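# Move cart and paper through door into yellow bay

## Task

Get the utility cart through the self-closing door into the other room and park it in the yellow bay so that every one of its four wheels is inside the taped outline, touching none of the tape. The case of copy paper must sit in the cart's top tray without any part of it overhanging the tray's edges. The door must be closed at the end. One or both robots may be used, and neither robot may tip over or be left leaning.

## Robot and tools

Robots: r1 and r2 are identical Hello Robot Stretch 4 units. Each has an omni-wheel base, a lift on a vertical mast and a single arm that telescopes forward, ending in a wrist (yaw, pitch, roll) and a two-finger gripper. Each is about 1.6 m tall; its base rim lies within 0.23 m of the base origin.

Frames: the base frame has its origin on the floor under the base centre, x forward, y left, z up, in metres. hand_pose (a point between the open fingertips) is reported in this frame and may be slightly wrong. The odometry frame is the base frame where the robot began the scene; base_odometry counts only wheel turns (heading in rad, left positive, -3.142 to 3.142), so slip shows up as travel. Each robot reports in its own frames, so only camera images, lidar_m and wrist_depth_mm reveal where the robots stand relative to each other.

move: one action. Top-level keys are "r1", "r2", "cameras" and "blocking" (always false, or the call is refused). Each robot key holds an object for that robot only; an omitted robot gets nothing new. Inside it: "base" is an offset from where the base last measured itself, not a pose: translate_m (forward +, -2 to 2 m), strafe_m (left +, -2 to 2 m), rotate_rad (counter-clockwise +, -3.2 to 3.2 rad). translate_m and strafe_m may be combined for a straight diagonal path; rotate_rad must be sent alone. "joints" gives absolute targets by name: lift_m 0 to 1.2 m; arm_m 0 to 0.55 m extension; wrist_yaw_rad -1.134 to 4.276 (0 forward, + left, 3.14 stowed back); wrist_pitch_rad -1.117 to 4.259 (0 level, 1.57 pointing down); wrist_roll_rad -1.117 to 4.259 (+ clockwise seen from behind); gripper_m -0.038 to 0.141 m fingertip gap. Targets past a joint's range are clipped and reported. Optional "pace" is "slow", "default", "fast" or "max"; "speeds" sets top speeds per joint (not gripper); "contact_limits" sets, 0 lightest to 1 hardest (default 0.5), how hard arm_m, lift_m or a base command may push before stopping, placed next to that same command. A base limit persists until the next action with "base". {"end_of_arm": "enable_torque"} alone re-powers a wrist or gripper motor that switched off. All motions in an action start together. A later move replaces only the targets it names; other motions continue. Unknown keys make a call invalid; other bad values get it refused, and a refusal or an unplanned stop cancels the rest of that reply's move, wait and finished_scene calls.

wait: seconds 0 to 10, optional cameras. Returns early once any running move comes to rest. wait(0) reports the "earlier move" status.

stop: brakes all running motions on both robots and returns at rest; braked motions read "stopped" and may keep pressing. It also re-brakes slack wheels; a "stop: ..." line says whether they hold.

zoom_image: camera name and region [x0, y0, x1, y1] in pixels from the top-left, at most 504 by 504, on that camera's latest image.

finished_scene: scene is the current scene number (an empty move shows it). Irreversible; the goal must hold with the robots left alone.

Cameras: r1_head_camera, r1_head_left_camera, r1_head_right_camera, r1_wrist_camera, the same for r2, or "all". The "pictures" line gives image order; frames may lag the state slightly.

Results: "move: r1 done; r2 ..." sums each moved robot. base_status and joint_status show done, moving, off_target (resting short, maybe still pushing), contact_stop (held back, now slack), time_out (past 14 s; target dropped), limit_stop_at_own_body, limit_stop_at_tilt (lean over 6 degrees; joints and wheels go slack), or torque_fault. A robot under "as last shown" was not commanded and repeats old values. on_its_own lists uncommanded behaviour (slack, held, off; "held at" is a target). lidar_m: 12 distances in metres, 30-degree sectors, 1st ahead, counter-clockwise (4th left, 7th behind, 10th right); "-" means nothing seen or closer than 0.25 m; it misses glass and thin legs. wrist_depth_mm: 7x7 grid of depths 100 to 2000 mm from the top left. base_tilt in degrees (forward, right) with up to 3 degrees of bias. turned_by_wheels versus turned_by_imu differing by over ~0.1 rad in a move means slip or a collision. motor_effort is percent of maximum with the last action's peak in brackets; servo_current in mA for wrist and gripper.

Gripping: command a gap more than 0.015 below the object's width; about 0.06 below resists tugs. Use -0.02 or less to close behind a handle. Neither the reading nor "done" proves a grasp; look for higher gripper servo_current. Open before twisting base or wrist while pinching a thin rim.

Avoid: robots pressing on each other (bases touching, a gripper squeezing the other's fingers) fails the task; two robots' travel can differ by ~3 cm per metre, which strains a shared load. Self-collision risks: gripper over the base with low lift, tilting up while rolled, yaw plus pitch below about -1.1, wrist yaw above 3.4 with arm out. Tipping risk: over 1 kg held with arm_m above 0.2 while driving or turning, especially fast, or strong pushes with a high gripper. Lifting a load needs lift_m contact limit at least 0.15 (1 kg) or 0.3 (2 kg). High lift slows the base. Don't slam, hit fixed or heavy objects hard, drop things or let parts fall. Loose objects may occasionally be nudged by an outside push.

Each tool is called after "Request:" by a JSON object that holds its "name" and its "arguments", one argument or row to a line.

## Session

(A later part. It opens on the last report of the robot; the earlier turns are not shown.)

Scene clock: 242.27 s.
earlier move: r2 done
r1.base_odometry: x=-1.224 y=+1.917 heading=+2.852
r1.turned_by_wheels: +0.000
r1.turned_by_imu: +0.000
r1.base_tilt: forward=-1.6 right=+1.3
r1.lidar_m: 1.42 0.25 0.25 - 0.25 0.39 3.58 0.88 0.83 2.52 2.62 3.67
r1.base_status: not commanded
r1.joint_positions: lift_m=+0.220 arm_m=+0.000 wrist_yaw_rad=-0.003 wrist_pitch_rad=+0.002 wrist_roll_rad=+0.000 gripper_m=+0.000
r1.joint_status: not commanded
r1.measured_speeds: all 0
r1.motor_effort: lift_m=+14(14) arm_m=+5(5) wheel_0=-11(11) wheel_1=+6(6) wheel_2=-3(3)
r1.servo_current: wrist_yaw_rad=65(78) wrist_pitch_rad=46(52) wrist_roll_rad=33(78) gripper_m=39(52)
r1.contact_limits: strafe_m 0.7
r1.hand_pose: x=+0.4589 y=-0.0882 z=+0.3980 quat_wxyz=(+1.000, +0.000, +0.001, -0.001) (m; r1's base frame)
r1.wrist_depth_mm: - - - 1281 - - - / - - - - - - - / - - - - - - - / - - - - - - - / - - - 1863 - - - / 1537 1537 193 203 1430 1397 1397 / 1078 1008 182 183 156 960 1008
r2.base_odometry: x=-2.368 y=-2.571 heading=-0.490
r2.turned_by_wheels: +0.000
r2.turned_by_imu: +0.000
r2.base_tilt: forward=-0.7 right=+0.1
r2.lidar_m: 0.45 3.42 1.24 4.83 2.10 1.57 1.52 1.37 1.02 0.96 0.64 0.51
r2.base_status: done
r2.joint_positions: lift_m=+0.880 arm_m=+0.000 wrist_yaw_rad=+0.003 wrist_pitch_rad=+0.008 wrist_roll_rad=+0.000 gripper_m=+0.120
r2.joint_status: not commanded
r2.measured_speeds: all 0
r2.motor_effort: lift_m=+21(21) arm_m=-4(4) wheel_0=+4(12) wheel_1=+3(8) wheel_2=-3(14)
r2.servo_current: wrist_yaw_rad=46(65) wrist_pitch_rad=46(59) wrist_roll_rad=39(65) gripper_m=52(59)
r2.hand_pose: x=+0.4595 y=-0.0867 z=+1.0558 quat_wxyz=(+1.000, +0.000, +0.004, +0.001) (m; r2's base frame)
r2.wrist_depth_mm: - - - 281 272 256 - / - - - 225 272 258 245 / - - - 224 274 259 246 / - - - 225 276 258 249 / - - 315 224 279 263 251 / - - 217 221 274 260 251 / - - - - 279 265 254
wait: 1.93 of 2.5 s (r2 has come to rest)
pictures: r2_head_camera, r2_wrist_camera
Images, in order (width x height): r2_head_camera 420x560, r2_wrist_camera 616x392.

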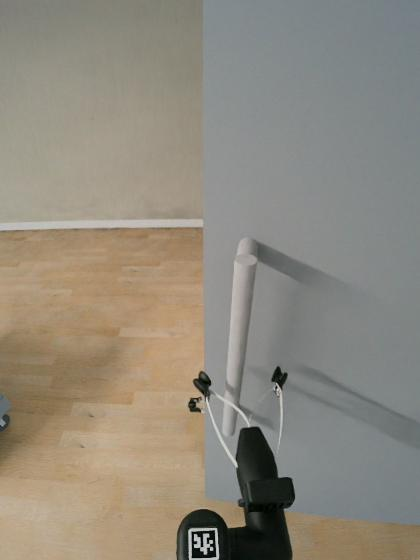

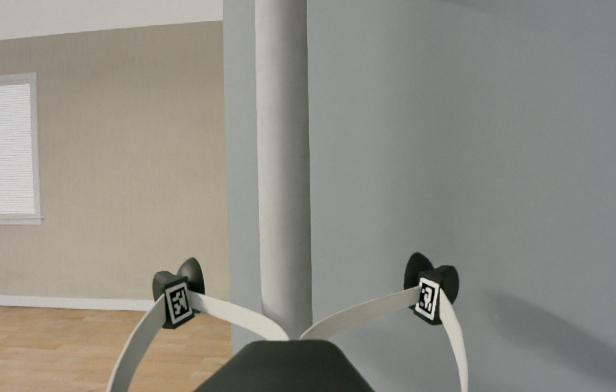

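Request:
{"name": "move", "arguments": {
  "blocking": false,
  "r2": {"base":{"strafe_m":0.01,"translate_m":0.025}}
}}

Request:
{"name": "wait", "arguments": {
  "seconds": 1
}}

Request:
{"name": "move", "arguments": {
  "blocking": false,
  "r2": {"joints":{"gripper_m":-0.03}}
}}

Request:
{"name": "wait", "arguments": {
  "seconds": 2
}}

Request:
{"name": "wait", "arguments": {
  "seconds": 0.3,
  "cameras": ["r2_wrist_camera","r2_head_camera","r1_head_camera"]
}}

Scene clock: 250.17 s.
move: r2 moving
r1: as last shown
r1.lidar_m: 1.42 0.25 0.25 - 0.25 0.40 3.59 0.89 0.88 2.50 2.62 3.69
r1.motor_effort: lift_m=+14(14) arm_m=+5(5) wheel_0=-11(11) wheel_1=+5(6) wheel_2=-3(3)
r1.servo_current: wrist_yaw_rad=26(59) wrist_pitch_rad=39(52) wrist_roll_rad=39(59) gripper_m=39(52)
r1.contact_limits: strafe_m 0.7
r1.wrist_depth_mm: - - - 1308 - - - / - - - - - - - / - - - - - - - / - - - - - - - / - - - 1863 - - - / 1576 1499 193 202 1464 1464 1366 / 1060 1008 183 183 156 976 991
r2.base_odometry: x=-2.344 y=-2.573 heading=-0.489
r2.turned_by_wheels: +0.000
r2.turned_by_imu: +0.001
r2.base_tilt: forward=-0.7 right=+0.1
r2.lidar_m: 0.41 3.38 1.24 4.81 2.09 1.59 1.52 1.37 1.01 0.98 0.61 0.47
r2.base_status: translate_m moving; strafe_m moving
r2.joint_positions: lift_m=+0.880 arm_m=+0.000 wrist_yaw_rad=+0.003 wrist_pitch_rad=+0.008 wrist_roll_rad=+0.000 gripper_m=+0.120
r2.joint_status: not commanded
r2.measured_speeds: translate_m=+0.033 strafe_m=+0.013 rotate_rad=-0.003 lift_m=+0.000 arm_m=+0.000 wrist_yaw_rad=+0.000 wrist_pitch_rad=+0.000 wrist_roll_rad=+0.000
r2.motor_effort: lift_m=+21(21) arm_m=-4(4) wheel_0=+5(7) wheel_1=+5(9) wheel_2=-6(12)
r2.servo_current: wrist_yaw_rad=39(59) wrist_pitch_rad=52(52) wrist_roll_rad=46(52) gripper_m=46(52)
r2.hand_pose: x=+0.4595 y=-0.0867 z=+1.0558 quat_wxyz=(+1.000, +0.000, +0.004, +0.001) (m; r2's base frame)
r2.wrist_depth_mm: - - - 193 253 239 228 / - - - 196 255 239 230 / - - - 199 256 242 230 / - - - 200 258 242 232 / - - 294 202 259 245 234 / - - 200 197 256 245 236 / - - - - 263 248 237
pictures: none

Scene clock: 250.60 s.
earlier move: r2 done
r1.base_odometry: x=-1.224 y=+1.917 heading=+2.852
r1.turned_by_wheels: +0.000
r1.turned_by_imu: +0.000
r1.base_tilt: forward=-1.6 right=+1.3
r1.lidar_m: 1.41 0.25 0.25 - 0.25 0.39 3.59 0.90 0.88 2.51 2.64 3.69
r1.base_status: not commanded
r1.joint_positions: lift_m=+0.220 arm_m=+0.000 wrist_yaw_rad=-0.003 wrist_pitch_rad=+0.002 wrist_roll_rad=+0.000 gripper_m=+0.000
r1.joint_status: not commanded
r1.measured_speeds: all 0
r1.motor_effort: lift_m=+14(14) arm_m=+5(5) wheel_0=-10(11) wheel_1=+6(6) wheel_2=-3(3)
r1.servo_current: wrist_yaw_rad=46(59) wrist_pitch_rad=46(52) wrist_roll_rad=46(59) gripper_m=46(52)
r1.contact_limits: strafe_m 0.7
r1.hand_pose: x=+0.4589 y=-0.0882 z=+0.3980 quat_wxyz=(+1.000, +0.000, +0.001, -0.001) (m; r1's base frame)
r1.wrist_depth_mm: - - - 1308 - - - / - - - - - - - / - - - - - - - / - - - - - - - / - - - 1921 - - - / 1537 1499 193 202 1430 1397 1366 / 1078 1025 183 183 156 976 1008
r2.base_odometry: x=-2.341 y=-2.574 heading=-0.489
r2.turned_by_wheels: +0.000
r2.turned_by_imu: +0.000
r2.base_tilt: forward=-0.6 right=+0.1
r2.lidar_m: 0.40 3.39 1.22 4.80 2.13 1.60 1.52 1.37 1.03 0.96 0.61 0.52
r2.base_status: done
r2.joint_positions: lift_m=+0.880 arm_m=+0.000 wrist_yaw_rad=+0.003 wrist_pitch_rad=+0.008 wrist_roll_rad=+0.000 gripper_m=+0.120
r2.joint_status: not commanded
r2.measured_speeds: all 0
r2.motor_effort: lift_m=+21(21) arm_m=-4(4) wheel_0=+4(7) wheel_1=+1(9) wheel_2=+0(12)
r2.servo_current: wrist_yaw_rad=52(59) wrist_pitch_rad=46(59) wrist_roll_rad=46(52) gripper_m=46(59)
r2.hand_pose: x=+0.4595 y=-0.0867 z=+1.0558 quat_wxyz=(+1.000, +0.000, +0.004, +0.001) (m; r2's base frame)
r2.wrist_depth_mm: - - - 193 251 237 226 / - - - 193 252 238 228 / - - - 197 255 240 229 / - - - 198 258 240 231 / - - 291 198 258 242 233 / - - 201 195 213 242 234 / - - - - 258 242 236
wait: 0.43 of 1 s (r2 has come to rest)
pictures: none

Scene clock: 251.10 s.
move: r2 moving
r1: as last shown
r1.lidar_m: 1.41 0.25 0.25 - 0.25 0.38 3.57 0.88 0.87 2.52 2.64 3.69
r1.motor_effort: lift_m=+14(14) arm_m=+5(5) wheel_0=-10(11) wheel_1=+5(6) wheel_2=-3(3)
r1.servo_current: wrist_yaw_rad=52(72) wrist_pitch_rad=46(52) wrist_roll_rad=39(65) gripper_m=46(46)
r1.contact_limits: strafe_m 0.7
r1.wrist_depth_mm: - - - 1336 - - - / - - - - - - - / - - - - - - - / - - - - - - - / - - - 1921 - - - / 1537 1537 193 203 1430 1366 1366 / 1098 1008 183 183 156 976 976
r2.base_odometry: x=-2.341 y=-2.574 heading=-0.489
r2.turned_by_wheels: +0.000
r2.turned_by_imu: +0.000
r2.base_tilt: forward=-0.7 right=+0.1
r2.lidar_m: 0.41 3.39 1.20 4.80 2.12 1.60 1.53 1.37 1.03 0.99 0.62 0.50
r2.base_status: not commanded
r2.joint_positions: lift_m=+0.880 arm_m=+0.000 wrist_yaw_rad=+0.003 wrist_pitch_rad=+0.008 wrist_roll_rad=+0.000 gripper_m=+0.106
r2.joint_status: gripper_m moving
r2.measured_speeds: all 0
r2.motor_effort: lift_m=+21(21) arm_m=-4(4) wheel_0=+4(4) wheel_1=+1(1) wheel_2=+0(0)
r2.servo_current: wrist_yaw_rad=46(59) wrist_pitch_rad=52(52) wrist_roll_rad=52(52) gripper_m=85(117)
r2.hand_pose: x=+0.4595 y=-0.0867 z=+1.0558 quat_wxyz=(+1.000, +0.000, +0.004, +0.001) (m; r2's base frame)
r2.wrist_depth_mm: - - - 192 251 238 227 / - - - 194 252 239 227 / - - - 197 255 240 229 / - - - 196 257 240 231 / - - 293 197 257 242 232 / - - 200 194 200 242 234 / - - - - 258 241 236
pictures: none

Scene clock: 252.83 s.
earlier move: r2 done
r1.base_odometry: x=-1.224 y=+1.917 heading=+2.852
r1.turned_by_wheels: +0.000
r1.turned_by_imu: +0.000
r1.base_tilt: forward=-1.6 right=+1.3
r1.lidar_m: 1.41 0.25 0.25 0.25 0.25 0.40 3.58 0.89 0.86 2.50 2.64 3.65
r1.base_status: not commanded
r1.joint_positions: lift_m=+0.220 arm_m=+0.000 wrist_yaw_rad=-0.003 wrist_pitch_rad=+0.002 wrist_roll_rad=+0.000 gripper_m=+0.000
r1.joint_status: not commanded
r1.measured_speeds: all 0
r1.motor_effort: lift_m=+14(14) arm_m=+5(5) wheel_0=-5(11) wheel_1=+3(6) wheel_2=-3(3)
r1.servo_current: wrist_yaw_rad=46(72) wrist_pitch_rad=39(52) wrist_roll_rad=46(65) gripper_m=46(52)
r1.contact_limits: strafe_m 0.7
r1.hand_pose: x=+0.4589 y=-0.0882 z=+0.3980 quat_wxyz=(+1.000, +0.000, +0.001, -0.001) (m; r1's base frame)
r1.wrist_depth_mm: - - - 1308 - - - / - - - - - - - / - - - - - - - / - - - - - - - / - - - 1863 - - - / 1576 1499 193 203 1366 1366 1397 / 1078 1008 183 183 156 991 991
r2.base_odometry: x=-2.341 y=-2.574 heading=-0.489
r2.turned_by_wheels: +0.000
r2.turned_by_imu: +0.000
r2.base_tilt: forward=-0.6 right=+0.1
r2.lidar_m: 0.42 3.36 1.22 4.82 2.12 1.60 1.53 1.36 1.03 0.99 0.59 0.50
r2.base_status: not commanded
r2.joint_positions: lift_m=+0.880 arm_m=+0.000 wrist_yaw_rad=+0.003 wrist_pitch_rad=+0.008 wrist_roll_rad=+0.000 gripper_m=-0.028
r2.joint_status: all done
r2.measured_speeds: all 0
r2.motor_effort: lift_m=+21(21) arm_m=-4(4) wheel_0=+3(4) wheel_1=+1(1) wheel_2=+2(2)
r2.servo_current: wrist_yaw_rad=46(59) wrist_pitch_rad=46(52) wrist_roll_rad=39(52) gripper_m=143(332)
r2.hand_pose: x=+0.4595 y=-0.0866 z=+1.0558 quat_wxyz=(+1.000, +0.000, +0.004, +0.001) (m; r2's base frame)
r2.wrist_depth_mm: - - - 176 240 227 216 / - - - 182 242 228 217 / - - - 182 244 229 220 / - - - 181 245 230 222 / - - - 183 247 232 223 / - - 182 183 179 232 224 / - - - - 248 229 225
wait: 1.73 of 2 s (r2 has come to rest)
pictures: none

Scene clock: 253.13 s.
r1.base_odometry: x=-1.224 y=+1.917 heading=+2.852
r1.turned_by_wheels: +0.000
r1.turned_by_imu: +0.000
r1.base_tilt: forward=-1.6 right=+1.3
r1.lidar_m: 1.41 0.25 0.25 0.25 0.25 0.40 3.59 0.86 0.88 2.52 2.64 3.67
r1.base_status: not commanded
r1.joint_positions: lift_m=+0.220 arm_m=+0.000 wrist_yaw_rad=-0.003 wrist_pitch_rad=+0.002 wrist_roll_rad=+0.000 gripper_m=+0.000
r1.joint_status: not commanded
r1.measured_speeds: all 0
r1.motor_effort: lift_m=+14(14) arm_m=+5(5) wheel_0=-5(11) wheel_1=+3(6) wheel_2=-3(3)
r1.servo_current: wrist_yaw_rad=52(72) wrist_pitch_rad=33(52) wrist_roll_rad=52(65) gripper_m=46(52)
r1.contact_limits: strafe_m 0.7
r1.hand_pose: x=+0.4589 y=-0.0882 z=+0.3980 quat_wxyz=(+1.000, +0.000, +0.001, -0.001) (m; r1's base frame)
r1.wrist_depth_mm: - - - 1336 - - - / - - - - - - - / - - - - - - - / - - - - - - - / - - - 1863 - - - / 1576 1499 192 203 1499 1397 1397 / 1078 1008 182 183 156 960 991
r2.base_odometry: x=-2.341 y=-2.574 heading=-0.489
r2.turned_by_wheels: +0.000
r2.turned_by_imu: +0.000
r2.base_tilt: forward=-0.6 right=+0.1
r2.lidar_m: 0.42 3.39 1.24 4.81 2.10 1.61 1.54 1.37 1.04 0.98 0.60 0.48
r2.base_status: not commanded
r2.joint_positions: lift_m=+0.880 arm_m=+0.000 wrist_yaw_rad=+0.003 wrist_pitch_rad=+0.008 wrist_roll_rad=+0.000 gripper_m=-0.028
r2.joint_status: all done
r2.measured_speeds: all 0
r2.motor_effort: lift_m=+21(21) arm_m=-4(4) wheel_0=+4(4) wheel_1=+1(1) wheel_2=+2(2)
r2.servo_current: wrist_yaw_rad=52(59) wrist_pitch_rad=46(52) wrist_roll_rad=46(52) gripper_m=137(332)
r2.hand_pose: x=+0.4595 y=-0.0866 z=+1.0558 quat_wxyz=(+1.000, +0.000, +0.004, +0.001) (m; r2's base frame)
r2.wrist_depth_mm: - - - 177 240 227 216 / - - - 181 242 228 218 / - - - 182 244 229 220 / - - - 181 245 230 222 / - - - 182 247 232 224 / - - 182 183 180 231 224 / - - - - 248 229 225
wait: 0.30 s; at rest by 0.27 s
pictures: r1_head_camera, r2_head_camera, r2_wrist_camera
Images, in order (width x height): r1_head_camera 420x560, r2_head_camera 420x560, r2_wrist_camera 616x392.

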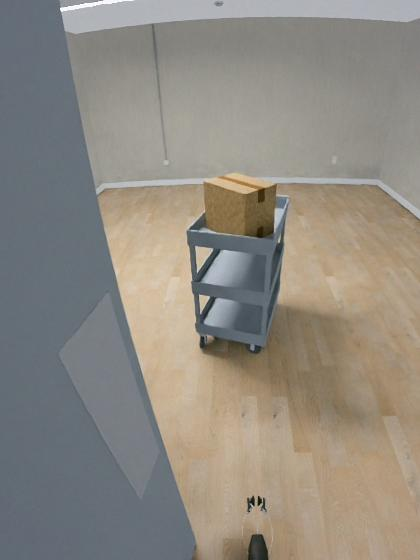

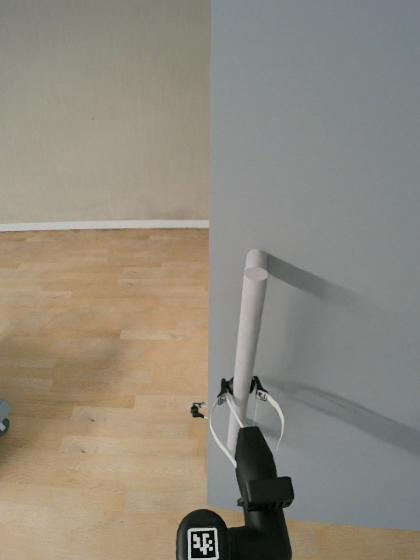

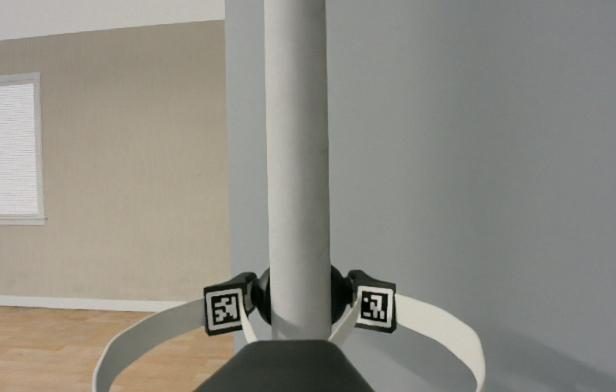

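Request:
{"name": "move", "arguments": {
  "blocking": false,
  "r1": {"base":{"strafe_m":-0.12},"joints":{"lift_m":0.95}},
  "r2": {"base":{"translate_m":-0.1},"pace":"slow"}
}}

Request:
{"name": "wait", "arguments": {
  "seconds": 2
}}

Request:
{"name": "wait", "arguments": {
  "seconds": 2
}}

Request:
{"name": "move", "arguments": {
  "blocking": false,
  "r1": {"base":{"translate_m":0.4},"joints":{"wrist_pitch_rad":0.7,"gripper_m":0.1}}
}}

Request:
{"name": "wait", "arguments": {
  "seconds": 3,
  "cameras": ["r1_head_camera","r1_wrist_camera","r1_head_left_camera","r2_wrist_camera","r2_head_right_camera"]
}}

Scene clock: 264.67 s.
move: r1 moving; r2 moving
r1.base_odometry: x=-1.214 y=+1.951 heading=+2.852
r1.turned_by_wheels: +0.000
r1.turned_by_imu: +0.000
r1.base_tilt: forward=-1.5 right=+1.3
r1.lidar_m: 1.40 0.29 0.25 0.25 0.25 0.46 3.58 0.84 0.86 2.47 2.59 3.61
r1.base_status: strafe_m moving
r1.joint_positions: lift_m=+0.257 arm_m=+0.000 wrist_yaw_rad=-0.003 wrist_pitch_rad=+0.002 wrist_roll_rad=+0.000 gripper_m=+0.000
r1.joint_status: lift_m moving
r1.measured_speeds: translate_m=+0.000 strafe_m=-0.140 rotate_rad=-0.001 lift_m=+0.146 arm_m=+0.000 wrist_yaw_rad=+0.000 wrist_pitch_rad=+0.000 wrist_roll_rad=+0.000
r1.motor_effort: lift_m=+26(28) arm_m=+5(5) wheel_0=+11(11) wheel_1=-8(10) wheel_2=+0(4)
r1.servo_current: wrist_yaw_rad=46(59) wrist_pitch_rad=33(46) wrist_roll_rad=39(65) gripper_m=39(46)
r1.hand_pose: x=+0.4589 y=-0.0882 z=+0.4350 quat_wxyz=(+1.000, +0.000, +0.001, -0.001) (m; r1's base frame)
r1.wrist_depth_mm: - - - 1397 - - - / - - - 1336 - - - / - - - - - - - / - - - - - - - / - - - - - - - / 1618 1618 193 203 1576 1499 1464 / 1138 1078 183 183 156 1025 1042
r2.base_odometry: x=-2.352 y=-2.568 heading=-0.489
r2.turned_by_wheels: +0.000
r2.turned_by_imu: +0.001
r2.base_tilt: forward=-0.6 right=+0.1
r2.lidar_m: 0.40 3.38 1.21 4.81 2.13 1.60 1.53 1.39 1.03 0.97 0.59 0.48
r2.base_status: translate_m moving
r2.joint_positions: lift_m=+0.880 arm_m=+0.000 wrist_yaw_rad=+0.004 wrist_pitch_rad=+0.008 wrist_roll_rad=+0.000 gripper_m=-0.028
r2.joint_status: not commanded
r2.measured_speeds: translate_m=-0.048 strafe_m=+0.000 rotate_rad=+0.001 lift_m=+0.000 arm_m=+0.000 wrist_yaw_rad=+0.006 wrist_pitch_rad=+0.000 wrist_roll_rad=+0.000
r2.motor_effort: lift_m=+21(21) arm_m=-4(4) wheel_0=-10(10) wheel_1=-7(8) wheel_2=+15(16)
r2.servo_current: wrist_yaw_rad=46(59) wrist_pitch_rad=46(52) wrist_roll_rad=59(59) gripper_m=143(143)
r2.hand_pose: x=+0.4596 y=-0.0863 z=+1.0558 quat_wxyz=(+1.000, +0.000, +0.004, +0.002) (m; r2's base frame)
r2.wrist_depth_mm: - - - 177 240 227 216 / - - - 182 242 227 220 / - - - 183 244 230 221 / - - - 181 247 232 223 / - - - 182 248 233 224 / - - 184 183 181 232 224 / - - - - 248 230 226
pictures: none

Scene clock: 266.47 s.
earlier move: r1 moving; r2 done
r1.base_odometry: x=-1.190 y=+2.032 heading=+2.852
r1.turned_by_wheels: +0.000
r1.turned_by_imu: -0.001
r1.base_tilt: forward=-1.6 right=+1.3
r1.lidar_m: 1.41 0.49 0.37 0.35 0.40 0.62 3.59 0.79 0.88 2.40 2.51 3.53
r1.base_status: done
r1.joint_positions: lift_m=+0.760 arm_m=+0.000 wrist_yaw_rad=-0.003 wrist_pitch_rad=+0.002 wrist_roll_rad=+0.000 gripper_m=+0.000
r1.joint_status: lift_m moving
r1.measured_speeds: translate_m=+0.000 strafe_m=+0.000 rotate_rad=+0.000 lift_m=+0.300 arm_m=+0.000 wrist_yaw_rad=+0.000 wrist_pitch_rad=+0.000 wrist_roll_rad=+0.000
r1.motor_effort: lift_m=+26(28) arm_m=+5(5) wheel_0=+0(11) wheel_1=-1(10) wheel_2=+0(4)
r1.servo_current: wrist_yaw_rad=46(65) wrist_pitch_rad=39(52) wrist_roll_rad=33(65) gripper_m=39(52)
r1.hand_pose: x=+0.4589 y=-0.0882 z=+0.9381 quat_wxyz=(+1.000, +0.000, +0.001, -0.001) (m; r1's base frame)
r1.wrist_depth_mm: - - - - - - - / - - - - - - - / - - - - - - - / - - 1464 1397 - - - / - - - - - - - / - - 190 202 - - - / - - 167 146 144 - -
r2.base_odometry: x=-2.429 y=-2.527 heading=-0.489
r2.turned_by_wheels: +0.000
r2.turned_by_imu: +0.001
r2.base_tilt: forward=-0.6 right=+0.0
r2.lidar_m: 0.42 1.40 1.26 4.83 2.01 1.50 1.44 1.36 1.02 0.96 0.65 0.49
r2.base_status: done
r2.joint_positions: lift_m=+0.880 arm_m=+0.000 wrist_yaw_rad=+0.008 wrist_pitch_rad=+0.008 wrist_roll_rad=+0.000 gripper_m=-0.028
r2.joint_status: not commanded
r2.measured_speeds: all 0
r2.motor_effort: lift_m=+21(21) arm_m=-4(4) wheel_0=+0(10) wheel_1=-6(8) wheel_2=+12(18)
r2.servo_current: wrist_yaw_rad=52(72) wrist_pitch_rad=52(59) wrist_roll_rad=33(65) gripper_m=137(150)
r2.hand_pose: x=+0.4600 y=-0.0852 z=+1.0558 quat_wxyz=(+1.000, +0.000, +0.004, +0.004) (m; r2's base frame)
r2.wrist_depth_mm: - - 266 179 244 236 226 / - - 267 180 245 237 228 / - - 270 180 248 237 230 / - - 273 181 249 239 232 / - - 274 182 250 241 232 / - - 183 184 179 240 235 / - 159 1983 - 252 238 236
wait: 1.80 of 2 s (r2 has come to rest)
pictures: none

Scene clock: 267.87 s.
earlier move: r1 done
r1.base_odometry: x=-1.190 y=+2.032 heading=+2.852
r1.turned_by_wheels: +0.000
r1.turned_by_imu: +0.000
r1.base_tilt: forward=-1.6 right=+1.2
r1.lidar_m: 1.40 0.48 0.38 0.36 0.40 0.62 3.58 0.78 0.90 2.38 2.50 3.51
r1.base_status: done
r1.joint_positions: lift_m=+0.950 arm_m=+0.000 wrist_yaw_rad=-0.003 wrist_pitch_rad=+0.002 wrist_roll_rad=+0.000 gripper_m=+0.000
r1.joint_status: all done
r1.measured_speeds: all 0
r1.motor_effort: lift_m=+25(28) arm_m=+5(5) wheel_0=+0(11) wheel_1=-1(10) wheel_2=+0(4)
r1.servo_current: wrist_yaw_rad=46(65) wrist_pitch_rad=39(52) wrist_roll_rad=59(65) gripper_m=46(52)
r1.hand_pose: x=+0.4589 y=-0.0882 z=+1.1271 quat_wxyz=(+1.000, +0.000, +0.001, -0.001) (m; r1's base frame)
r1.wrist_depth_mm: - - - - - - - / - - - - - - - / - - - - - - - / - - - - - - - / - - 1499 1308 - - - / - - 189 204 - - - / - - 166 145 145 - -
r2.base_odometry: x=-2.429 y=-2.527 heading=-0.489
r2.turned_by_wheels: +0.000
r2.turned_by_imu: +0.000
r2.base_tilt: forward=-0.7 right=+0.1
r2.lidar_m: 0.41 1.41 1.25 4.82 1.97 1.50 1.43 1.37 1.03 0.99 0.64 0.49
r2.base_status: done
r2.joint_positions: lift_m=+0.880 arm_m=+0.000 wrist_yaw_rad=+0.008 wrist_pitch_rad=+0.008 wrist_roll_rad=+0.000 gripper_m=-0.028
r2.joint_status: not commanded
r2.measured_speeds: all 0
r2.motor_effort: lift_m=+21(21) arm_m=-4(4) wheel_0=+0(10) wheel_1=-6(8) wheel_2=+12(18)
r2.servo_current: wrist_yaw_rad=65(72) wrist_pitch_rad=52(59) wrist_roll_rad=46(65) gripper_m=143(150)
r2.hand_pose: x=+0.4600 y=-0.0852 z=+1.0558 quat_wxyz=(+1.000, +0.000, +0.004, +0.004) (m; r2's base frame)
r2.wrist_depth_mm: - - 266 179 243 234 227 / - - 267 180 245 236 229 / - - 270 180 247 236 229 / - - 271 181 249 239 232 / - - 274 183 250 240 233 / - - 183 185 179 240 236 / - 159 - - 252 239 236
wait: 1.40 of 2 s (r1 has come to rest)
pictures: none

Scene clock: 268.37 s.
move: r1 moving
r1.base_odometry: x=-1.220 y=+2.041 heading=+2.852
r1.turned_by_wheels: +0.000
r1.turned_by_imu: +0.000
r1.base_tilt: forward=-1.6 right=+1.2
r1.lidar_m: 1.39 0.48 0.38 0.35 0.41 0.61 3.62 0.81 0.96 2.40 2.52 3.49
r1.base_status: translate_m moving
r1.joint_positions: lift_m=+0.950 arm_m=+0.000 wrist_yaw_rad=-0.003 wrist_pitch_rad=+0.565 wrist_roll_rad=+0.000 gripper_m=+0.019
r1.joint_status: wrist_pitch_rad moving; gripper_m moving
r1.measured_speeds: translate_m=+0.121 strafe_m=+0.000 rotate_rad=-0.004 lift_m=+0.000 arm_m=+0.000 wrist_yaw_rad=+0.000 wrist_pitch_rad=+1.450 wrist_roll_rad=+0.000
r1.motor_effort: lift_m=+25(25) arm_m=+5(5) wheel_0=+8(8) wheel_1=+4(7) wheel_2=-10(10)
r1.servo_current: wrist_yaw_rad=52(65) wrist_pitch_rad=59(78) wrist_roll_rad=52(65) gripper_m=78(78)
r1.hand_pose: x=+0.4141 y=-0.0881 z=+0.9733 quat_wxyz=(+0.960, +0.000, +0.279, -0.001) (m; r1's base frame)
r1.wrist_depth_mm: - - 1229 1229 - - - / - - 1366 - - - - / - - - 1661 - - - / - - - - - - - / 1756 1756 1661 1708 1808 1708 1708 / 1499 1499 196 220 187 1499 1397 / 1336 1308 1229 153 1205 1229 1281
r2: as last shown
r2.lidar_m: 0.40 1.44 1.27 4.83 1.99 1.48 1.43 1.35 1.03 0.96 0.64 0.50
r2.motor_effort: lift_m=+21(21) arm_m=-4(4) wheel_0=+0(0) wheel_1=-6(6) wheel_2=+13(13)
r2.servo_current: wrist_yaw_rad=59(65) wrist_pitch_rad=46(59) wrist_roll_rad=59(59) gripper_m=143(143)
r2.wrist_depth_mm: - - 265 179 242 236 227 / - - 267 180 246 236 228 / - - 268 180 248 236 229 / - - 272 181 248 239 230 / - - 274 182 249 240 234 / - - 183 185 178 240 236 / - 159 1983 - 252 239 236
pictures: none

Scene clock: 270.70 s.
earlier move: r1 done
r1.base_odometry: x=-1.573 y=+2.146 heading=+2.853
r1.turned_by_wheels: +0.000
r1.turned_by_imu: +0.000
r1.base_tilt: forward=-1.6 right=+1.3
r1.lidar_m: 1.00 1.20 0.89 0.31 0.37 0.57 4.00 1.11 1.48 2.40 2.54 3.51
r1.base_status: done
r1.joint_positions: lift_m=+0.950 arm_m=+0.000 wrist_yaw_rad=-0.003 wrist_pitch_rad=+0.699 wrist_roll_rad=+0.000 gripper_m=+0.100
r1.joint_status: all done
r1.measured_speeds: all 0
r1.motor_effort: lift_m=+25(25) arm_m=+5(5) wheel_0=+2(9) wheel_1=+2(7) wheel_2=+1(10)
r1.servo_current: wrist_yaw_rad=46(65) wrist_pitch_rad=39(78) wrist_roll_rad=46(65) gripper_m=39(91)
r1.hand_pose: x=+0.3912 y=-0.0880 z=+0.9421 quat_wxyz=(+0.939, +0.000, +0.343, -0.001) (m; r1's base frame)
r1.wrist_depth_mm: - - 866 878 - - - / - - - 1281 - - - / - - - - - - - / 1708 1708 - - 1708 1708 1661 / 1499 1464 1366 1430 1430 1499 1464 / 1281 1281 216 1308 197 1281 1255 / 1160 1118 1118 145 1160 1138 1138
r2.base_odometry: x=-2.429 y=-2.527 heading=-0.489
r2.turned_by_wheels: +0.000
r2.turned_by_imu: +0.000
r2.base_tilt: forward=-0.6 right=+0.1
r2.lidar_m: 0.41 0.98 1.26 4.81 2.02 1.47 1.45 1.37 1.03 0.98 0.64 0.49
r2.base_status: not commanded
r2.joint_positions: lift_m=+0.880 arm_m=+0.000 wrist_yaw_rad=+0.008 wrist_pitch_rad=+0.008 wrist_roll_rad=+0.000 gripper_m=-0.028
r2.joint_status: not commanded
r2.measured_speeds: all 0
r2.motor_effort: lift_m=+21(21) arm_m=-4(4) wheel_0=+0(1) wheel_1=-6(6) wheel_2=+13(13)
r2.servo_current: wrist_yaw_rad=39(72) wrist_pitch_rad=52(59) wrist_roll_rad=46(59) gripper_m=137(150)
r2.hand_pose: x=+0.4600 y=-0.0852 z=+1.0558 quat_wxyz=(+1.000, +0.000, +0.004, +0.004) (m; r2's base frame)
r2.wrist_depth_mm: - - 266 179 243 236 228 / - - 267 180 247 236 229 / - - 270 180 246 236 229 / - - 271 181 249 239 231 / - - 273 183 250 241 232 / - - 183 184 179 239 236 / - 159 1983 - 252 238 236
wait: 2.33 of 3 s (r1 has come to rest)
pictures: r1_head_camera, r1_head_left_camera, r1_wrist_camera, r2_head_right_camera, r2_wrist_camera
Images, in order (width x height): r1_head_camera 420x560, r1_head_left_camera 420x672, r1_wrist_camera 616x392, r2_head_right_camera 420x672, r2_wrist_camera 616x392.

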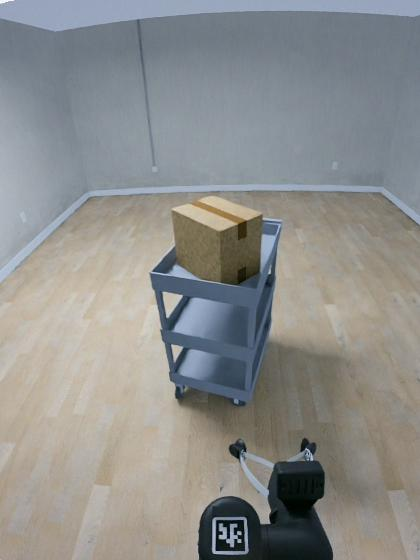

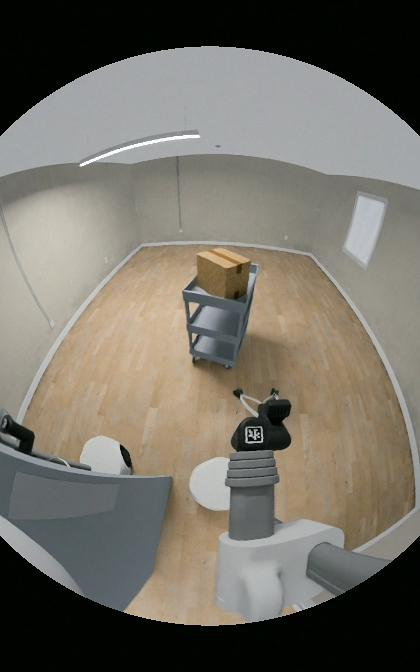

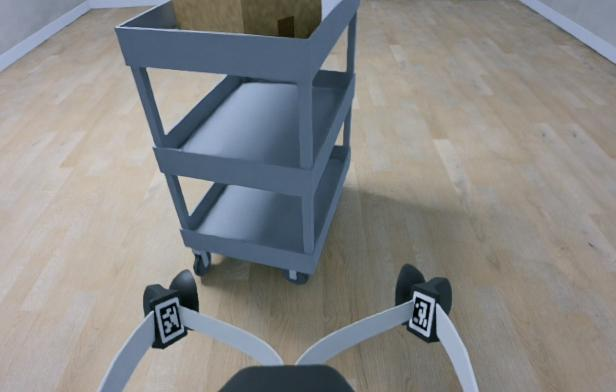

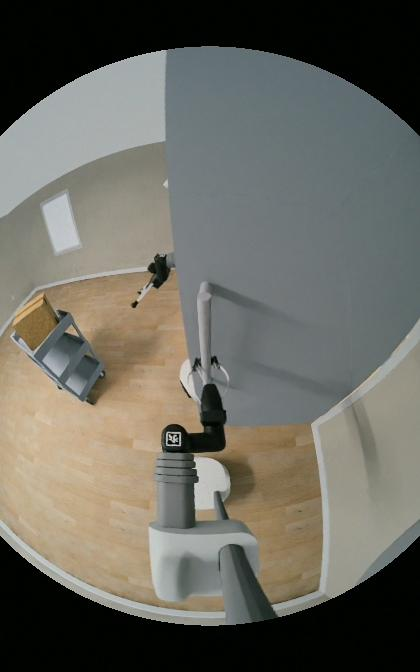

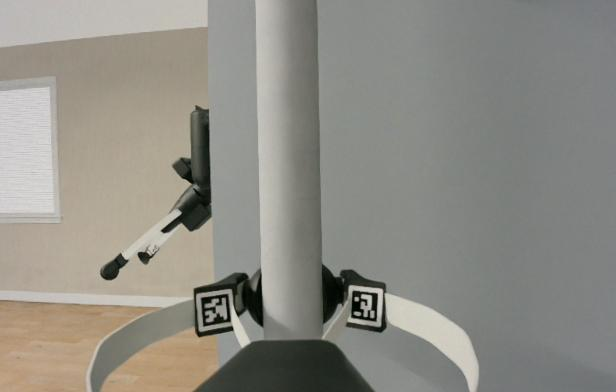

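Request:
{"name": "zoom_image", "arguments": {
  "camera": "r1_head_camera",
  "region": [140, 180, 300, 410]
}}

Scaled by 2.191 from the camera's 420x560 image, which has a finer 600x800 frame.

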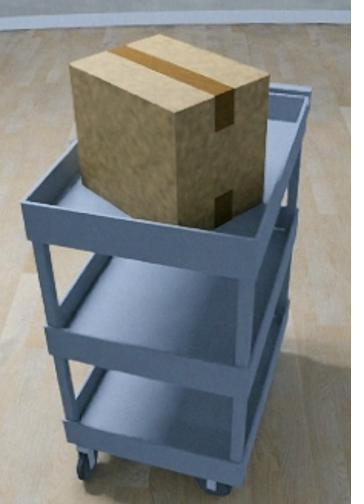

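Request:
{"name": "move", "arguments": {
  "blocking": false,
  "r1": {"base":{"translate_m":0.42},"joints":{"wrist_pitch_rad":1.57,"wrist_roll_rad":1.57,"lift_m":1.08,"gripper_m":0.09}}
}}

Request:
{"name": "wait", "arguments": {
  "seconds": 3,
  "cameras": ["r1_head_camera","r1_wrist_camera","r1_head_left_camera","r1_head_right_camera"]
}}

Scene clock: 294.47 s.
move: r1 moving
r1.base_odometry: x=-1.603 y=+2.155 heading=+2.853
r1.turned_by_wheels: +0.000
r1.turned_by_imu: +0.000
r1.base_tilt: forward=-1.6 right=+1.3
r1.lidar_m: 0.98 1.15 2.42 0.31 0.36 0.56 4.06 1.14 1.51 2.41 2.52 3.49
r1.base_status: translate_m moving
r1.joint_positions: lift_m=+0.987 arm_m=+0.000 wrist_yaw_rad=-0.003 wrist_pitch_rad=+1.284 wrist_roll_rad=+0.580 gripper_m=+0.090
r1.joint_status: lift_m moving; wrist_pitch_rad moving; wrist_roll_rad moving; gripper_m moving
r1.measured_speeds: translate_m=+0.122 strafe_m=+0.000 rotate_rad=+0.004 lift_m=+0.146 arm_m=+0.000 wrist_yaw_rad=+0.000 wrist_pitch_rad=+1.815 wrist_roll_rad=+1.817
r1.motor_effort: lift_m=+26(27) arm_m=+5(5) wheel_0=+9(9) wheel_1=+7(7) wheel_2=-8(9)
r1.servo_current: wrist_yaw_rad=46(65) wrist_pitch_rad=72(91) wrist_roll_rad=85(117) gripper_m=39(59)
r1.hand_pose: x=+0.2522 y=-0.0876 z=+0.8891 quat_wxyz=(+0.767, +0.230, +0.573, -0.172) (m; r1's base frame)
r1.wrist_depth_mm: - - 1366 1366 1308 1255 1229 / 1464 - 1308 1308 1255 1160 1138 / 1430 1308 1281 1255 1182 1118 1098 / 1336 1281 1229 1182 1138 1078 1025 / 1281 1205 1138 1118 1098 1078 1008 / 1205 1138 215 1078 195 1008 976 / 1138 1118 1078 145 820 960 946
r2: as last shown
r2.lidar_m: 0.40 0.95 1.27 4.82 1.99 1.51 1.44 1.35 1.01 0.97 0.64 0.47
r2.motor_effort: lift_m=+21(21) arm_m=-4(4) wheel_0=+0(1) wheel_1=-5(6) wheel_2=+12(13)
r2.servo_current: wrist_yaw_rad=65(65) wrist_pitch_rad=46(52) wrist_roll_rad=46(52) gripper_m=143(150)
r2.wrist_depth_mm: - - 266 179 244 236 226 / - - 268 180 246 236 229 / - - 268 180 248 236 229 / - - 272 182 250 238 231 / - - 272 182 251 241 234 / - - 181 184 178 241 235 / - 159 1983 - 251 239 236
pictures: none

Scene clock: 296.87 s.
earlier move: r1 done
r1.base_odometry: x=-1.976 y=+2.265 heading=+2.853
r1.turned_by_wheels: +0.000
r1.turned_by_imu: +0.000
r1.base_tilt: forward=-1.6 right=+1.2
r1.lidar_m: 0.60 0.72 2.38 0.83 0.51 0.52 - 1.50 2.11 2.43 2.53 3.50
r1.base_status: done
r1.joint_positions: lift_m=+1.080 arm_m=+0.000 wrist_yaw_rad=-0.003 wrist_pitch_rad=+1.568 wrist_roll_rad=+1.568 gripper_m=+0.090
r1.joint_status: all done
r1.measured_speeds: all 0
r1.motor_effort: lift_m=+25(28) arm_m=+5(5) wheel_0=+2(9) wheel_1=+2(7) wheel_2=+1(10)
r1.servo_current: wrist_yaw_rad=52(65) wrist_pitch_rad=39(91) wrist_roll_rad=52(117) gripper_m=46(59)
r1.hand_pose: x=+0.1714 y=-0.0874 z=+0.9693 quat_wxyz=(+0.501, +0.501, +0.499, -0.499) (m; r1's base frame)
r1.wrist_depth_mm: 1182 1229 1182 1182 1182 1182 1205 / 1182 1182 1182 1160 1205 1182 1205 / 1182 1160 1182 1205 1182 1160 1182 / - 1160 1182 1205 976 1182 1182 / - 1182 1205 960 976 1229 357 / - 1025 212 1182 196 1182 1182 / - 1098 1205 144 1182 1182 1182
r2.base_odometry: x=-2.429 y=-2.527 heading=-0.489
r2.turned_by_wheels: +0.000
r2.turned_by_imu: +0.000
r2.base_tilt: forward=-0.6 right=+0.1
r2.lidar_m: 0.42 0.75 1.25 4.83 1.98 1.50 1.43 1.40 1.03 0.98 0.64 0.49
r2.base_status: not commanded
r2.joint_positions: lift_m=+0.880 arm_m=+0.000 wrist_yaw_rad=+0.008 wrist_pitch_rad=+0.008 wrist_roll_rad=+0.000 gripper_m=-0.028
r2.joint_status: not commanded
r2.measured_speeds: all 0
r2.motor_effort: lift_m=+21(21) arm_m=-4(4) wheel_0=-1(1) wheel_1=-6(6) wheel_2=+12(13)
r2.servo_current: wrist_yaw_rad=52(72) wrist_pitch_rad=52(59) wrist_roll_rad=39(59) gripper_m=143(150)
r2.hand_pose: x=+0.4600 y=-0.0852 z=+1.0558 quat_wxyz=(+1.000, +0.000, +0.004, +0.004) (m; r2's base frame)
r2.wrist_depth_mm: - - 265 179 243 236 226 / 676 778 266 180 244 236 229 / 778 - 268 180 248 236 230 / - - 272 181 250 238 231 / - - 273 183 251 241 233 / - - 181 184 179 240 236 / - 778 1983 - 251 239 237
wait: 2.40 of 3 s (r1 has come to rest)
pictures: r1_head_camera, r1_head_left_camera, r1_head_right_camera, r1_wrist_camera
Images, in order (width x height): r1_head_camera 420x560, r1_head_left_camera 420x672, r1_head_right_camera 420x672, r1_wrist_camera 616x392.

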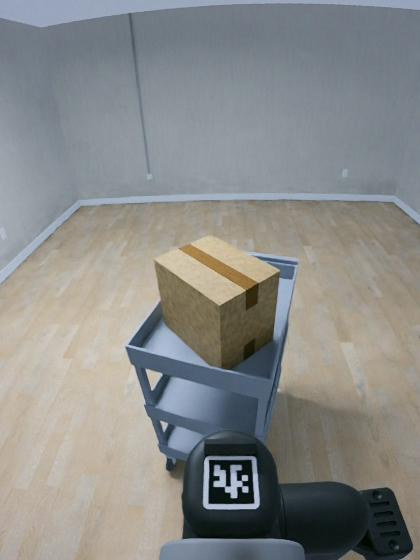

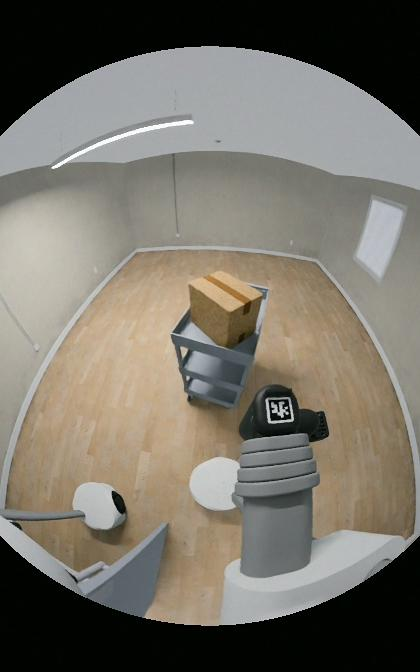

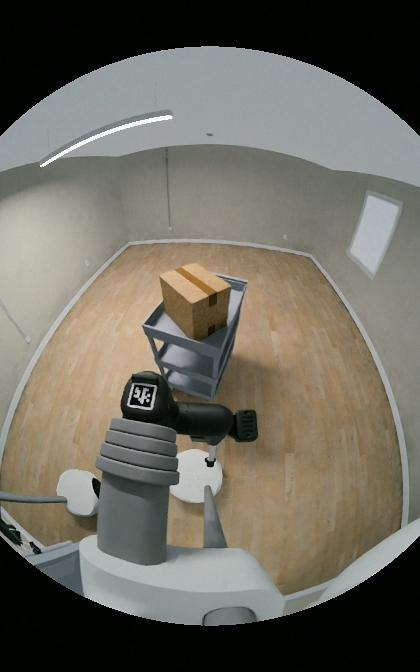

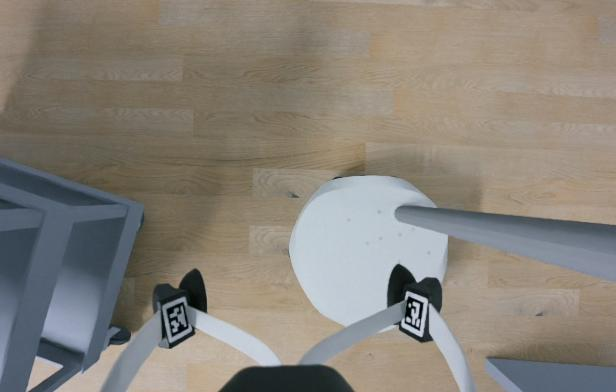

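Request:
{"name": "move", "arguments": {
  "blocking": false,
  "r1": {"base":{"translate_m":0.15,"strafe_m":0.19},"joints":{"wrist_roll_rad":1.9,"arm_m":0.2}}
}}

Request:
{"name": "wait", "arguments": {
  "seconds": 3,
  "cameras": ["r1_head_camera","r1_wrist_camera"]
}}

Scene clock: 315.33 s.
move: r1 moving
r1.base_odometry: x=-2.001 y=+2.247 heading=+2.853
r1.turned_by_wheels: +0.000
r1.turned_by_imu: +0.000
r1.base_tilt: forward=-1.6 right=+1.3
r1.lidar_m: 0.56 0.69 2.36 0.88 0.60 0.50 - 1.55 2.11 2.45 2.55 3.58
r1.base_status: translate_m moving; strafe_m moving
r1.joint_positions: lift_m=+1.080 arm_m=+0.051 wrist_yaw_rad=-0.003 wrist_pitch_rad=+1.568 wrist_roll_rad=+1.896 gripper_m=+0.090
r1.joint_status: arm_m moving; wrist_roll_rad moving
r1.measured_speeds: translate_m=+0.076 strafe_m=+0.097 rotate_rad=+0.001 lift_m=+0.000 arm_m=+0.195 wrist_yaw_rad=+0.000 wrist_pitch_rad=+0.000 wrist_roll_rad=+0.093
r1.motor_effort: lift_m=+25(25) arm_m=+1(8) wheel_0=-6(7) wheel_1=+9(11) wheel_2=-5(7)
r1.servo_current: wrist_yaw_rad=46(65) wrist_pitch_rad=52(52) wrist_roll_rad=52(78) gripper_m=46(52)
r1.hand_pose: x=+0.2220 y=-0.0874 z=+0.9693 quat_wxyz=(+0.412, +0.576, +0.411, -0.574) (m; r1's base frame)
r1.wrist_depth_mm: 1182 1182 1182 1182 1182 1182 1182 / 1205 1205 1160 1182 1160 1205 1160 / 1182 1182 1182 1205 1160 1182 397 / 1182 1182 1160 1182 976 1182 1182 / 1182 1160 1160 1205 976 1182 1205 / 549 - 212 1205 196 1205 1182 / - 157 1182 145 1182 1182 1229
r2: as last shown
r2.lidar_m: 0.40 0.76 1.27 4.82 1.97 1.50 1.45 1.36 1.03 0.99 0.62 0.49
r2.motor_effort: lift_m=+21(21) arm_m=-4(4) wheel_0=+0(0) wheel_1=-6(6) wheel_2=+12(13)
r2.servo_current: wrist_yaw_rad=59(65) wrist_pitch_rad=52(52) wrist_roll_rad=52(65) gripper_m=143(143)
r2.wrist_depth_mm: - - 265 179 243 235 227 / - 750 266 180 247 236 229 / - - 270 180 247 236 229 / - - 272 181 249 239 230 / - - 273 182 250 241 233 / - 750 183 184 179 240 235 / - 160 1921 - 251 239 236
pictures: none

Scene clock: 317.10 s.
earlier move: r1 done
r1.base_odometry: x=-2.173 y=+2.126 heading=+2.853
r1.turned_by_wheels: +0.000
r1.turned_by_imu: +0.001
r1.base_tilt: forward=-1.6 right=+1.3
r1.lidar_m: 0.50 2.93 2.20 2.12 0.67 0.55 1.57 1.69 2.28 2.60 2.73 0.50
r1.base_status: done
r1.joint_positions: lift_m=+1.080 arm_m=+0.200 wrist_yaw_rad=-0.003 wrist_pitch_rad=+1.568 wrist_roll_rad=+1.898 gripper_m=+0.090
r1.joint_status: all done
r1.measured_speeds: all 0
r1.motor_effort: lift_m=+24(25) arm_m=+5(8) wheel_0=-2(8) wheel_1=+1(11) wheel_2=-2(8)
r1.servo_current: wrist_yaw_rad=39(78) wrist_pitch_rad=46(52) wrist_roll_rad=52(78) gripper_m=46(52)
r1.hand_pose: x=+0.3714 y=-0.0874 z=+0.9694 quat_wxyz=(+0.412, +0.576, +0.411, -0.574) (m; r1's base frame)
r1.wrist_depth_mm: 1160 1160 1182 1205 1160 1182 1205 / 392 379 1182 1160 1182 1160 1182 / 397 397 1182 1182 1182 976 1182 / 353 375 1025 1205 976 976 1182 / 293 370 991 1182 1008 976 1160 / 338 338 212 1182 196 1160 1182 / 399 359 668 144 1182 1182 1205
r2.base_odometry: x=-2.429 y=-2.527 heading=-0.489
r2.turned_by_wheels: +0.000
r2.turned_by_imu: +0.000
r2.base_tilt: forward=-0.7 right=+0.0
r2.lidar_m: 0.42 0.67 0.72 4.82 2.01 1.50 1.45 1.37 1.03 0.97 0.64 0.49
r2.base_status: not commanded
r2.joint_positions: lift_m=+0.880 arm_m=+0.000 wrist_yaw_rad=+0.008 wrist_pitch_rad=+0.008 wrist_roll_rad=+0.000 gripper_m=-0.028
r2.joint_status: not commanded
r2.measured_speeds: all 0
r2.motor_effort: lift_m=+21(21) arm_m=-4(5) wheel_0=+0(1) wheel_1=-6(6) wheel_2=+13(13)
r2.servo_current: wrist_yaw_rad=52(78) wrist_pitch_rad=52(59) wrist_roll_rad=46(65) gripper_m=143(150)
r2.hand_pose: x=+0.4600 y=-0.0852 z=+1.0558 quat_wxyz=(+1.000, +0.000, +0.004, +0.004) (m; r2's base frame)
r2.wrist_depth_mm: 559 - 265 179 245 234 227 / - - 267 180 246 236 229 / - - 268 180 247 236 230 / - - 271 181 249 239 231 / 603 - 273 182 250 241 234 / 609 - 183 185 179 240 235 / 603 160 1921 - 251 239 236
wait: 1.77 of 3 s (r1 has come to rest)
pictures: r1_head_camera, r1_wrist_camera
Images, in order (width x height): r1_head_camera 420x560, r1_wrist_camera 616x392.

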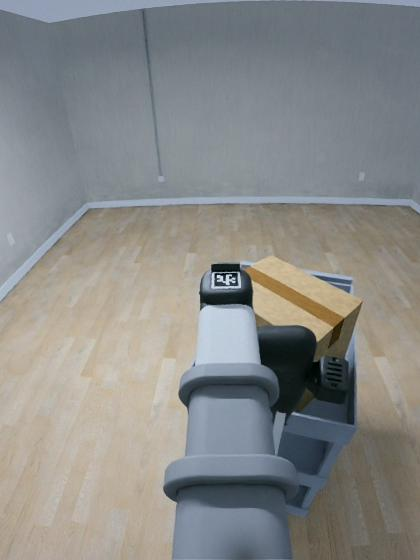

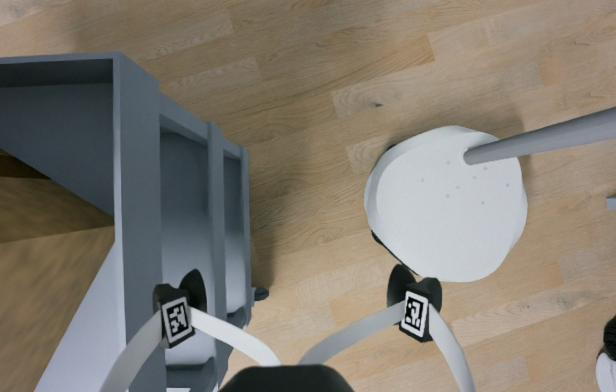

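Request:
{"name": "move", "arguments": {
  "blocking": false,
  "r1": {"base":{"strafe_m":0.073},"joints":{"arm_m":0.363,"gripper_m":0.06,"lift_m":1.04}}
}}

Request:
{"name": "wait", "arguments": {
  "seconds": 3,
  "cameras": ["r1_wrist_camera","r1_head_right_camera"]
}}

Scene clock: 330.03 s.
move: r1 moving
r1.base_odometry: x=-2.184 y=+2.091 heading=+2.853
r1.turned_by_wheels: +0.000
r1.turned_by_imu: +0.000
r1.base_tilt: forward=-1.6 right=+1.3
r1.lidar_m: 0.52 2.87 2.14 2.06 0.65 0.54 0.52 1.74 2.29 2.65 2.76 0.51
r1.base_status: strafe_m moving
r1.joint_positions: lift_m=+1.048 arm_m=+0.251 wrist_yaw_rad=-0.003 wrist_pitch_rad=+1.568 wrist_roll_rad=+1.898 gripper_m=+0.073
r1.joint_status: lift_m moving; arm_m moving; gripper_m moving
r1.measured_speeds: translate_m=+0.000 strafe_m=+0.140 rotate_rad=-0.002 lift_m=-0.073 arm_m=+0.195 wrist_yaw_rad=+0.000 wrist_pitch_rad=+0.000 wrist_roll_rad=+0.000
r1.motor_effort: lift_m=+12(24) arm_m=+5(6) wheel_0=-7(11) wheel_1=+10(10) wheel_2=+0(1)
r1.servo_current: wrist_yaw_rad=72(72) wrist_pitch_rad=46(46) wrist_roll_rad=59(59) gripper_m=85(85)
r1.hand_pose: x=+0.4221 y=-0.0874 z=+0.9381 quat_wxyz=(+0.412, +0.576, +0.411, -0.574) (m; r1's base frame)
r1.wrist_depth_mm: 343 338 1160 1182 1160 1160 1160 / 368 368 1160 1160 1182 1160 1160 / 368 368 1138 1138 1160 904 1160 / 258 338 - 1118 946 931 1138 / 277 349 1008 1160 1160 946 1182 / 317 368 196 1182 187 1182 1138 / 362 342 375 151 1160 1160 1138
r2: as last shown
r2.base_tilt: forward=-0.6 right=+0.1
r2.lidar_m: 0.42 0.65 0.67 4.82 2.01 1.48 1.44 1.37 1.01 0.98 0.64 0.48
r2.motor_effort: lift_m=+21(21) arm_m=-4(4) wheel_0=+0(0) wheel_1=-6(6) wheel_2=+13(13)
r2.servo_current: wrist_yaw_rad=59(65) wrist_pitch_rad=46(52) wrist_roll_rad=52(52) gripper_m=143(150)
r2.wrist_depth_mm: - - 266 179 243 236 227 / - - 268 180 246 236 229 / - - 268 181 246 236 229 / - - 271 182 249 238 231 / - - 272 183 250 241 233 / - - 183 184 179 241 236 / - 159 1921 - 252 238 236
pictures: none

Scene clock: 331.10 s.
earlier move: r1 done
r1.base_odometry: x=-2.194 y=+2.056 heading=+2.853
r1.turned_by_wheels: +0.000
r1.turned_by_imu: +0.000
r1.base_tilt: forward=-1.5 right=+1.3
r1.lidar_m: 0.53 2.83 2.10 2.05 0.61 0.58 0.53 1.76 2.28 2.66 2.80 0.52
r1.base_status: done
r1.joint_positions: lift_m=+1.040 arm_m=+0.363 wrist_yaw_rad=-0.003 wrist_pitch_rad=+1.568 wrist_roll_rad=+1.898 gripper_m=+0.060
r1.joint_status: all done
r1.measured_speeds: all 0
r1.motor_effort: lift_m=+13(24) arm_m=+5(8) wheel_0=+1(11) wheel_1=+1(10) wheel_2=+0(1)
r1.servo_current: wrist_yaw_rad=65(72) wrist_pitch_rad=46(52) wrist_roll_rad=59(65) gripper_m=46(85)
r1.hand_pose: x=+0.5344 y=-0.0874 z=+0.9303 quat_wxyz=(+0.412, +0.576, +0.411, -0.574) (m; r1's base frame)
r1.wrist_depth_mm: 121 158 355 1138 1160 1138 1138 / 132 176 294 1160 1118 1138 1138 / 148 205 357 1138 1160 931 931 / 163 252 357 1138 1138 931 946 / 186 297 359 1160 1138 1008 1118 / 216 357 195 1138 188 1138 1160 / 257 324 357 143 1138 1138 1160
r2.base_odometry: x=-2.429 y=-2.527 heading=-0.489
r2.turned_by_wheels: +0.000
r2.turned_by_imu: +0.000
r2.base_tilt: forward=-0.7 right=+0.1
r2.lidar_m: 0.41 0.60 0.64 4.80 1.99 1.49 1.43 1.39 0.99 0.98 0.64 0.50
r2.base_status: not commanded
r2.joint_positions: lift_m=+0.880 arm_m=+0.000 wrist_yaw_rad=+0.008 wrist_pitch_rad=+0.008 wrist_roll_rad=+0.000 gripper_m=-0.028
r2.joint_status: not commanded
r2.measured_speeds: all 0
r2.motor_effort: lift_m=+21(21) arm_m=-4(4) wheel_0=+0(1) wheel_1=-5(6) wheel_2=+12(13)
r2.servo_current: wrist_yaw_rad=65(65) wrist_pitch_rad=52(59) wrist_roll_rad=33(59) gripper_m=137(150)
r2.hand_pose: x=+0.4600 y=-0.0852 z=+1.0558 quat_wxyz=(+1.000, +0.000, +0.004, +0.004) (m; r2's base frame)
r2.wrist_depth_mm: - - 266 179 242 236 227 / - - 267 180 246 236 228 / - - 271 181 248 236 230 / - - 272 181 249 239 230 / - - 273 183 250 240 233 / - - 183 184 179 241 235 / - 160 1921 - 252 240 236
wait: 1.07 of 3 s (r1 has come to rest)
pictures: r1_head_right_camera, r1_wrist_camera
Images, in order (width x height): r1_head_right_camera 420x672, r1_wrist_camera 616x392.

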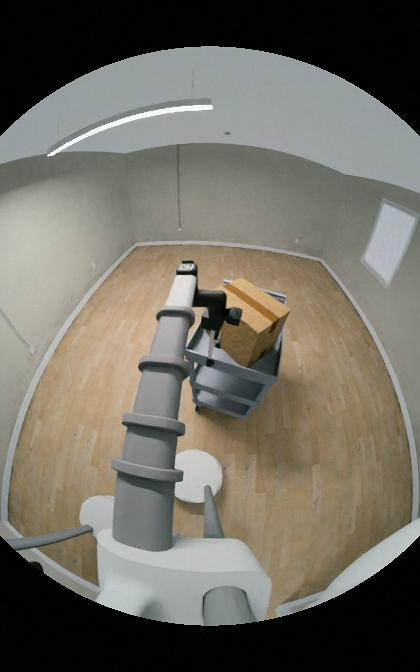

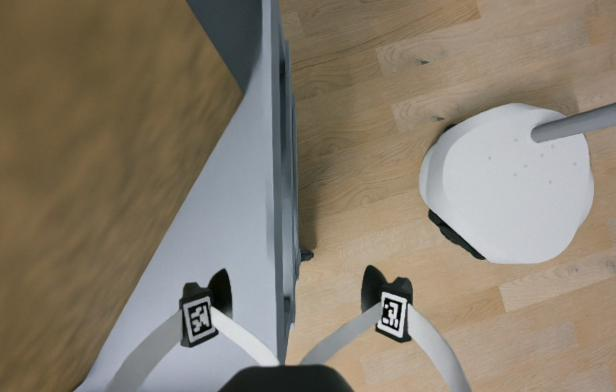

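Request:
{"name": "move", "arguments": {
  "blocking": false,
  "r1": {"joints":{"arm_m":0.381,"lift_m":0.95}}
}}

Request:
{"name": "wait", "arguments": {
  "seconds": 2,
  "cameras": ["r1_wrist_camera"]
}}

Scene clock: 336.17 s.
move: r1 moving
r1.base_odometry: x=-2.194 y=+2.056 heading=+2.853
r1.turned_by_wheels: +0.000
r1.turned_by_imu: +0.000
r1.base_tilt: forward=-1.6 right=+1.3
r1.lidar_m: 0.54 2.84 2.11 2.04 0.62 0.58 0.51 1.75 2.26 2.67 2.79 0.53
r1.base_status: not commanded
r1.joint_positions: lift_m=+1.003 arm_m=+0.381 wrist_yaw_rad=-0.002 wrist_pitch_rad=+1.568 wrist_roll_rad=+1.898 gripper_m=+0.060
r1.joint_status: lift_m moving; arm_m moving
r1.measured_speeds: translate_m=+0.000 strafe_m=+0.000 rotate_rad=+0.000 lift_m=-0.146 arm_m=+0.000 wrist_yaw_rad=+0.000 wrist_pitch_rad=+0.000 wrist_roll_rad=+0.000
r1.motor_effort: lift_m=+9(13) arm_m=+3(7) wheel_0=+0(1) wheel_1=+0(1) wheel_2=+0(0)
r1.servo_current: wrist_yaw_rad=46(59) wrist_pitch_rad=39(46) wrist_roll_rad=39(72) gripper_m=46(52)
r1.hand_pose: x=+0.5524 y=-0.0874 z=+0.8924 quat_wxyz=(+0.412, +0.576, +0.411, -0.574) (m; r1's base frame)
r1.wrist_depth_mm: - 146 196 1078 1098 1118 1118 / 118 154 256 1118 1118 1118 1118 / 126 185 314 1118 1098 904 904 / 139 213 325 1118 1118 891 891 / 167 260 324 325 1118 1098 917 / 189 319 196 322 188 1138 1098 / 219 283 325 143 1138 1118 1098
r2: as last shown
r2.base_tilt: forward=-0.6 right=+0.0
r2.lidar_m: 0.40 0.61 0.63 4.81 2.00 1.50 1.43 1.37 1.02 0.99 0.65 0.51
r2.motor_effort: lift_m=+21(21) arm_m=-4(4) wheel_0=+0(1) wheel_1=-6(6) wheel_2=+13(13)
r2.servo_current: wrist_yaw_rad=65(72) wrist_pitch_rad=52(52) wrist_roll_rad=46(59) gripper_m=143(150)
r2.wrist_depth_mm: - - 266 179 244 234 227 / - - 267 180 246 236 229 / - - 268 180 248 237 230 / - - 272 182 249 238 231 / - - 272 182 250 240 233 / - - 183 183 178 240 235 / - 160 1921 - 251 239 236
pictures: none

Scene clock: 337.03 s.
earlier move: r1 done
r1.base_odometry: x=-2.194 y=+2.056 heading=+2.853
r1.turned_by_wheels: +0.000
r1.turned_by_imu: +0.000
r1.base_tilt: forward=-1.6 right=+1.3
r1.lidar_m: 0.53 2.86 2.12 2.02 0.61 0.56 0.53 1.77 2.29 2.69 2.82 0.53
r1.base_status: not commanded
r1.joint_positions: lift_m=+0.951 arm_m=+0.381 wrist_yaw_rad=-0.002 wrist_pitch_rad=+1.568 wrist_roll_rad=+1.898 gripper_m=+0.060
r1.joint_status: all done
r1.measured_speeds: all 0
r1.motor_effort: lift_m=+12(15) arm_m=+5(8) wheel_0=+0(1) wheel_1=+1(1) wheel_2=+0(0)
r1.servo_current: wrist_yaw_rad=46(65) wrist_pitch_rad=46(46) wrist_roll_rad=52(72) gripper_m=39(52)
r1.hand_pose: x=+0.5524 y=-0.0874 z=+0.8403 quat_wxyz=(+0.412, +0.576, +0.411, -0.574) (m; r1's base frame)
r1.wrist_depth_mm: - 146 202 1078 1060 1060 1060 / 118 155 257 1060 1060 1042 1078 / 126 185 267 1060 1060 831 854 / 139 213 267 1078 1098 842 842 / 167 260 266 1060 1042 1042 866 / 190 267 210 1060 189 1042 1060 / 218 266 267 137 1042 1060 1060
r2.base_odometry: x=-2.429 y=-2.527 heading=-0.489
r2.turned_by_wheels: +0.000
r2.turned_by_imu: +0.000
r2.base_tilt: forward=-0.7 right=+0.0
r2.lidar_m: 0.40 0.61 0.65 4.83 2.03 1.48 1.43 1.36 1.00 0.99 0.66 0.49
r2.base_status: not commanded
r2.joint_positions: lift_m=+0.880 arm_m=+0.000 wrist_yaw_rad=+0.008 wrist_pitch_rad=+0.008 wrist_roll_rad=+0.000 gripper_m=-0.028
r2.joint_status: not commanded
r2.measured_speeds: all 0
r2.motor_effort: lift_m=+21(21) arm_m=-4(4) wheel_0=+0(1) wheel_1=-6(6) wheel_2=+12(13)
r2.servo_current: wrist_yaw_rad=52(72) wrist_pitch_rad=46(59) wrist_roll_rad=39(59) gripper_m=143(150)
r2.hand_pose: x=+0.4600 y=-0.0852 z=+1.0558 quat_wxyz=(+1.000, +0.000, +0.004, +0.004) (m; r2's base frame)
r2.wrist_depth_mm: - - 265 179 243 235 227 / - - 267 180 246 236 228 / - - 268 180 248 237 229 / - - 272 181 249 238 232 / - - 273 182 250 240 233 / - - 183 183 179 240 235 / - 159 1983 - 251 239 236
wait: 0.87 of 2 s (r1 has come to rest)
pictures: r1_wrist_camera
Images, in order (width x height): r1_wrist_camera 616x392.

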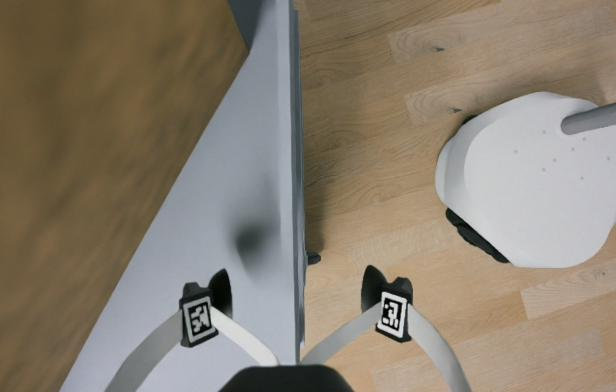

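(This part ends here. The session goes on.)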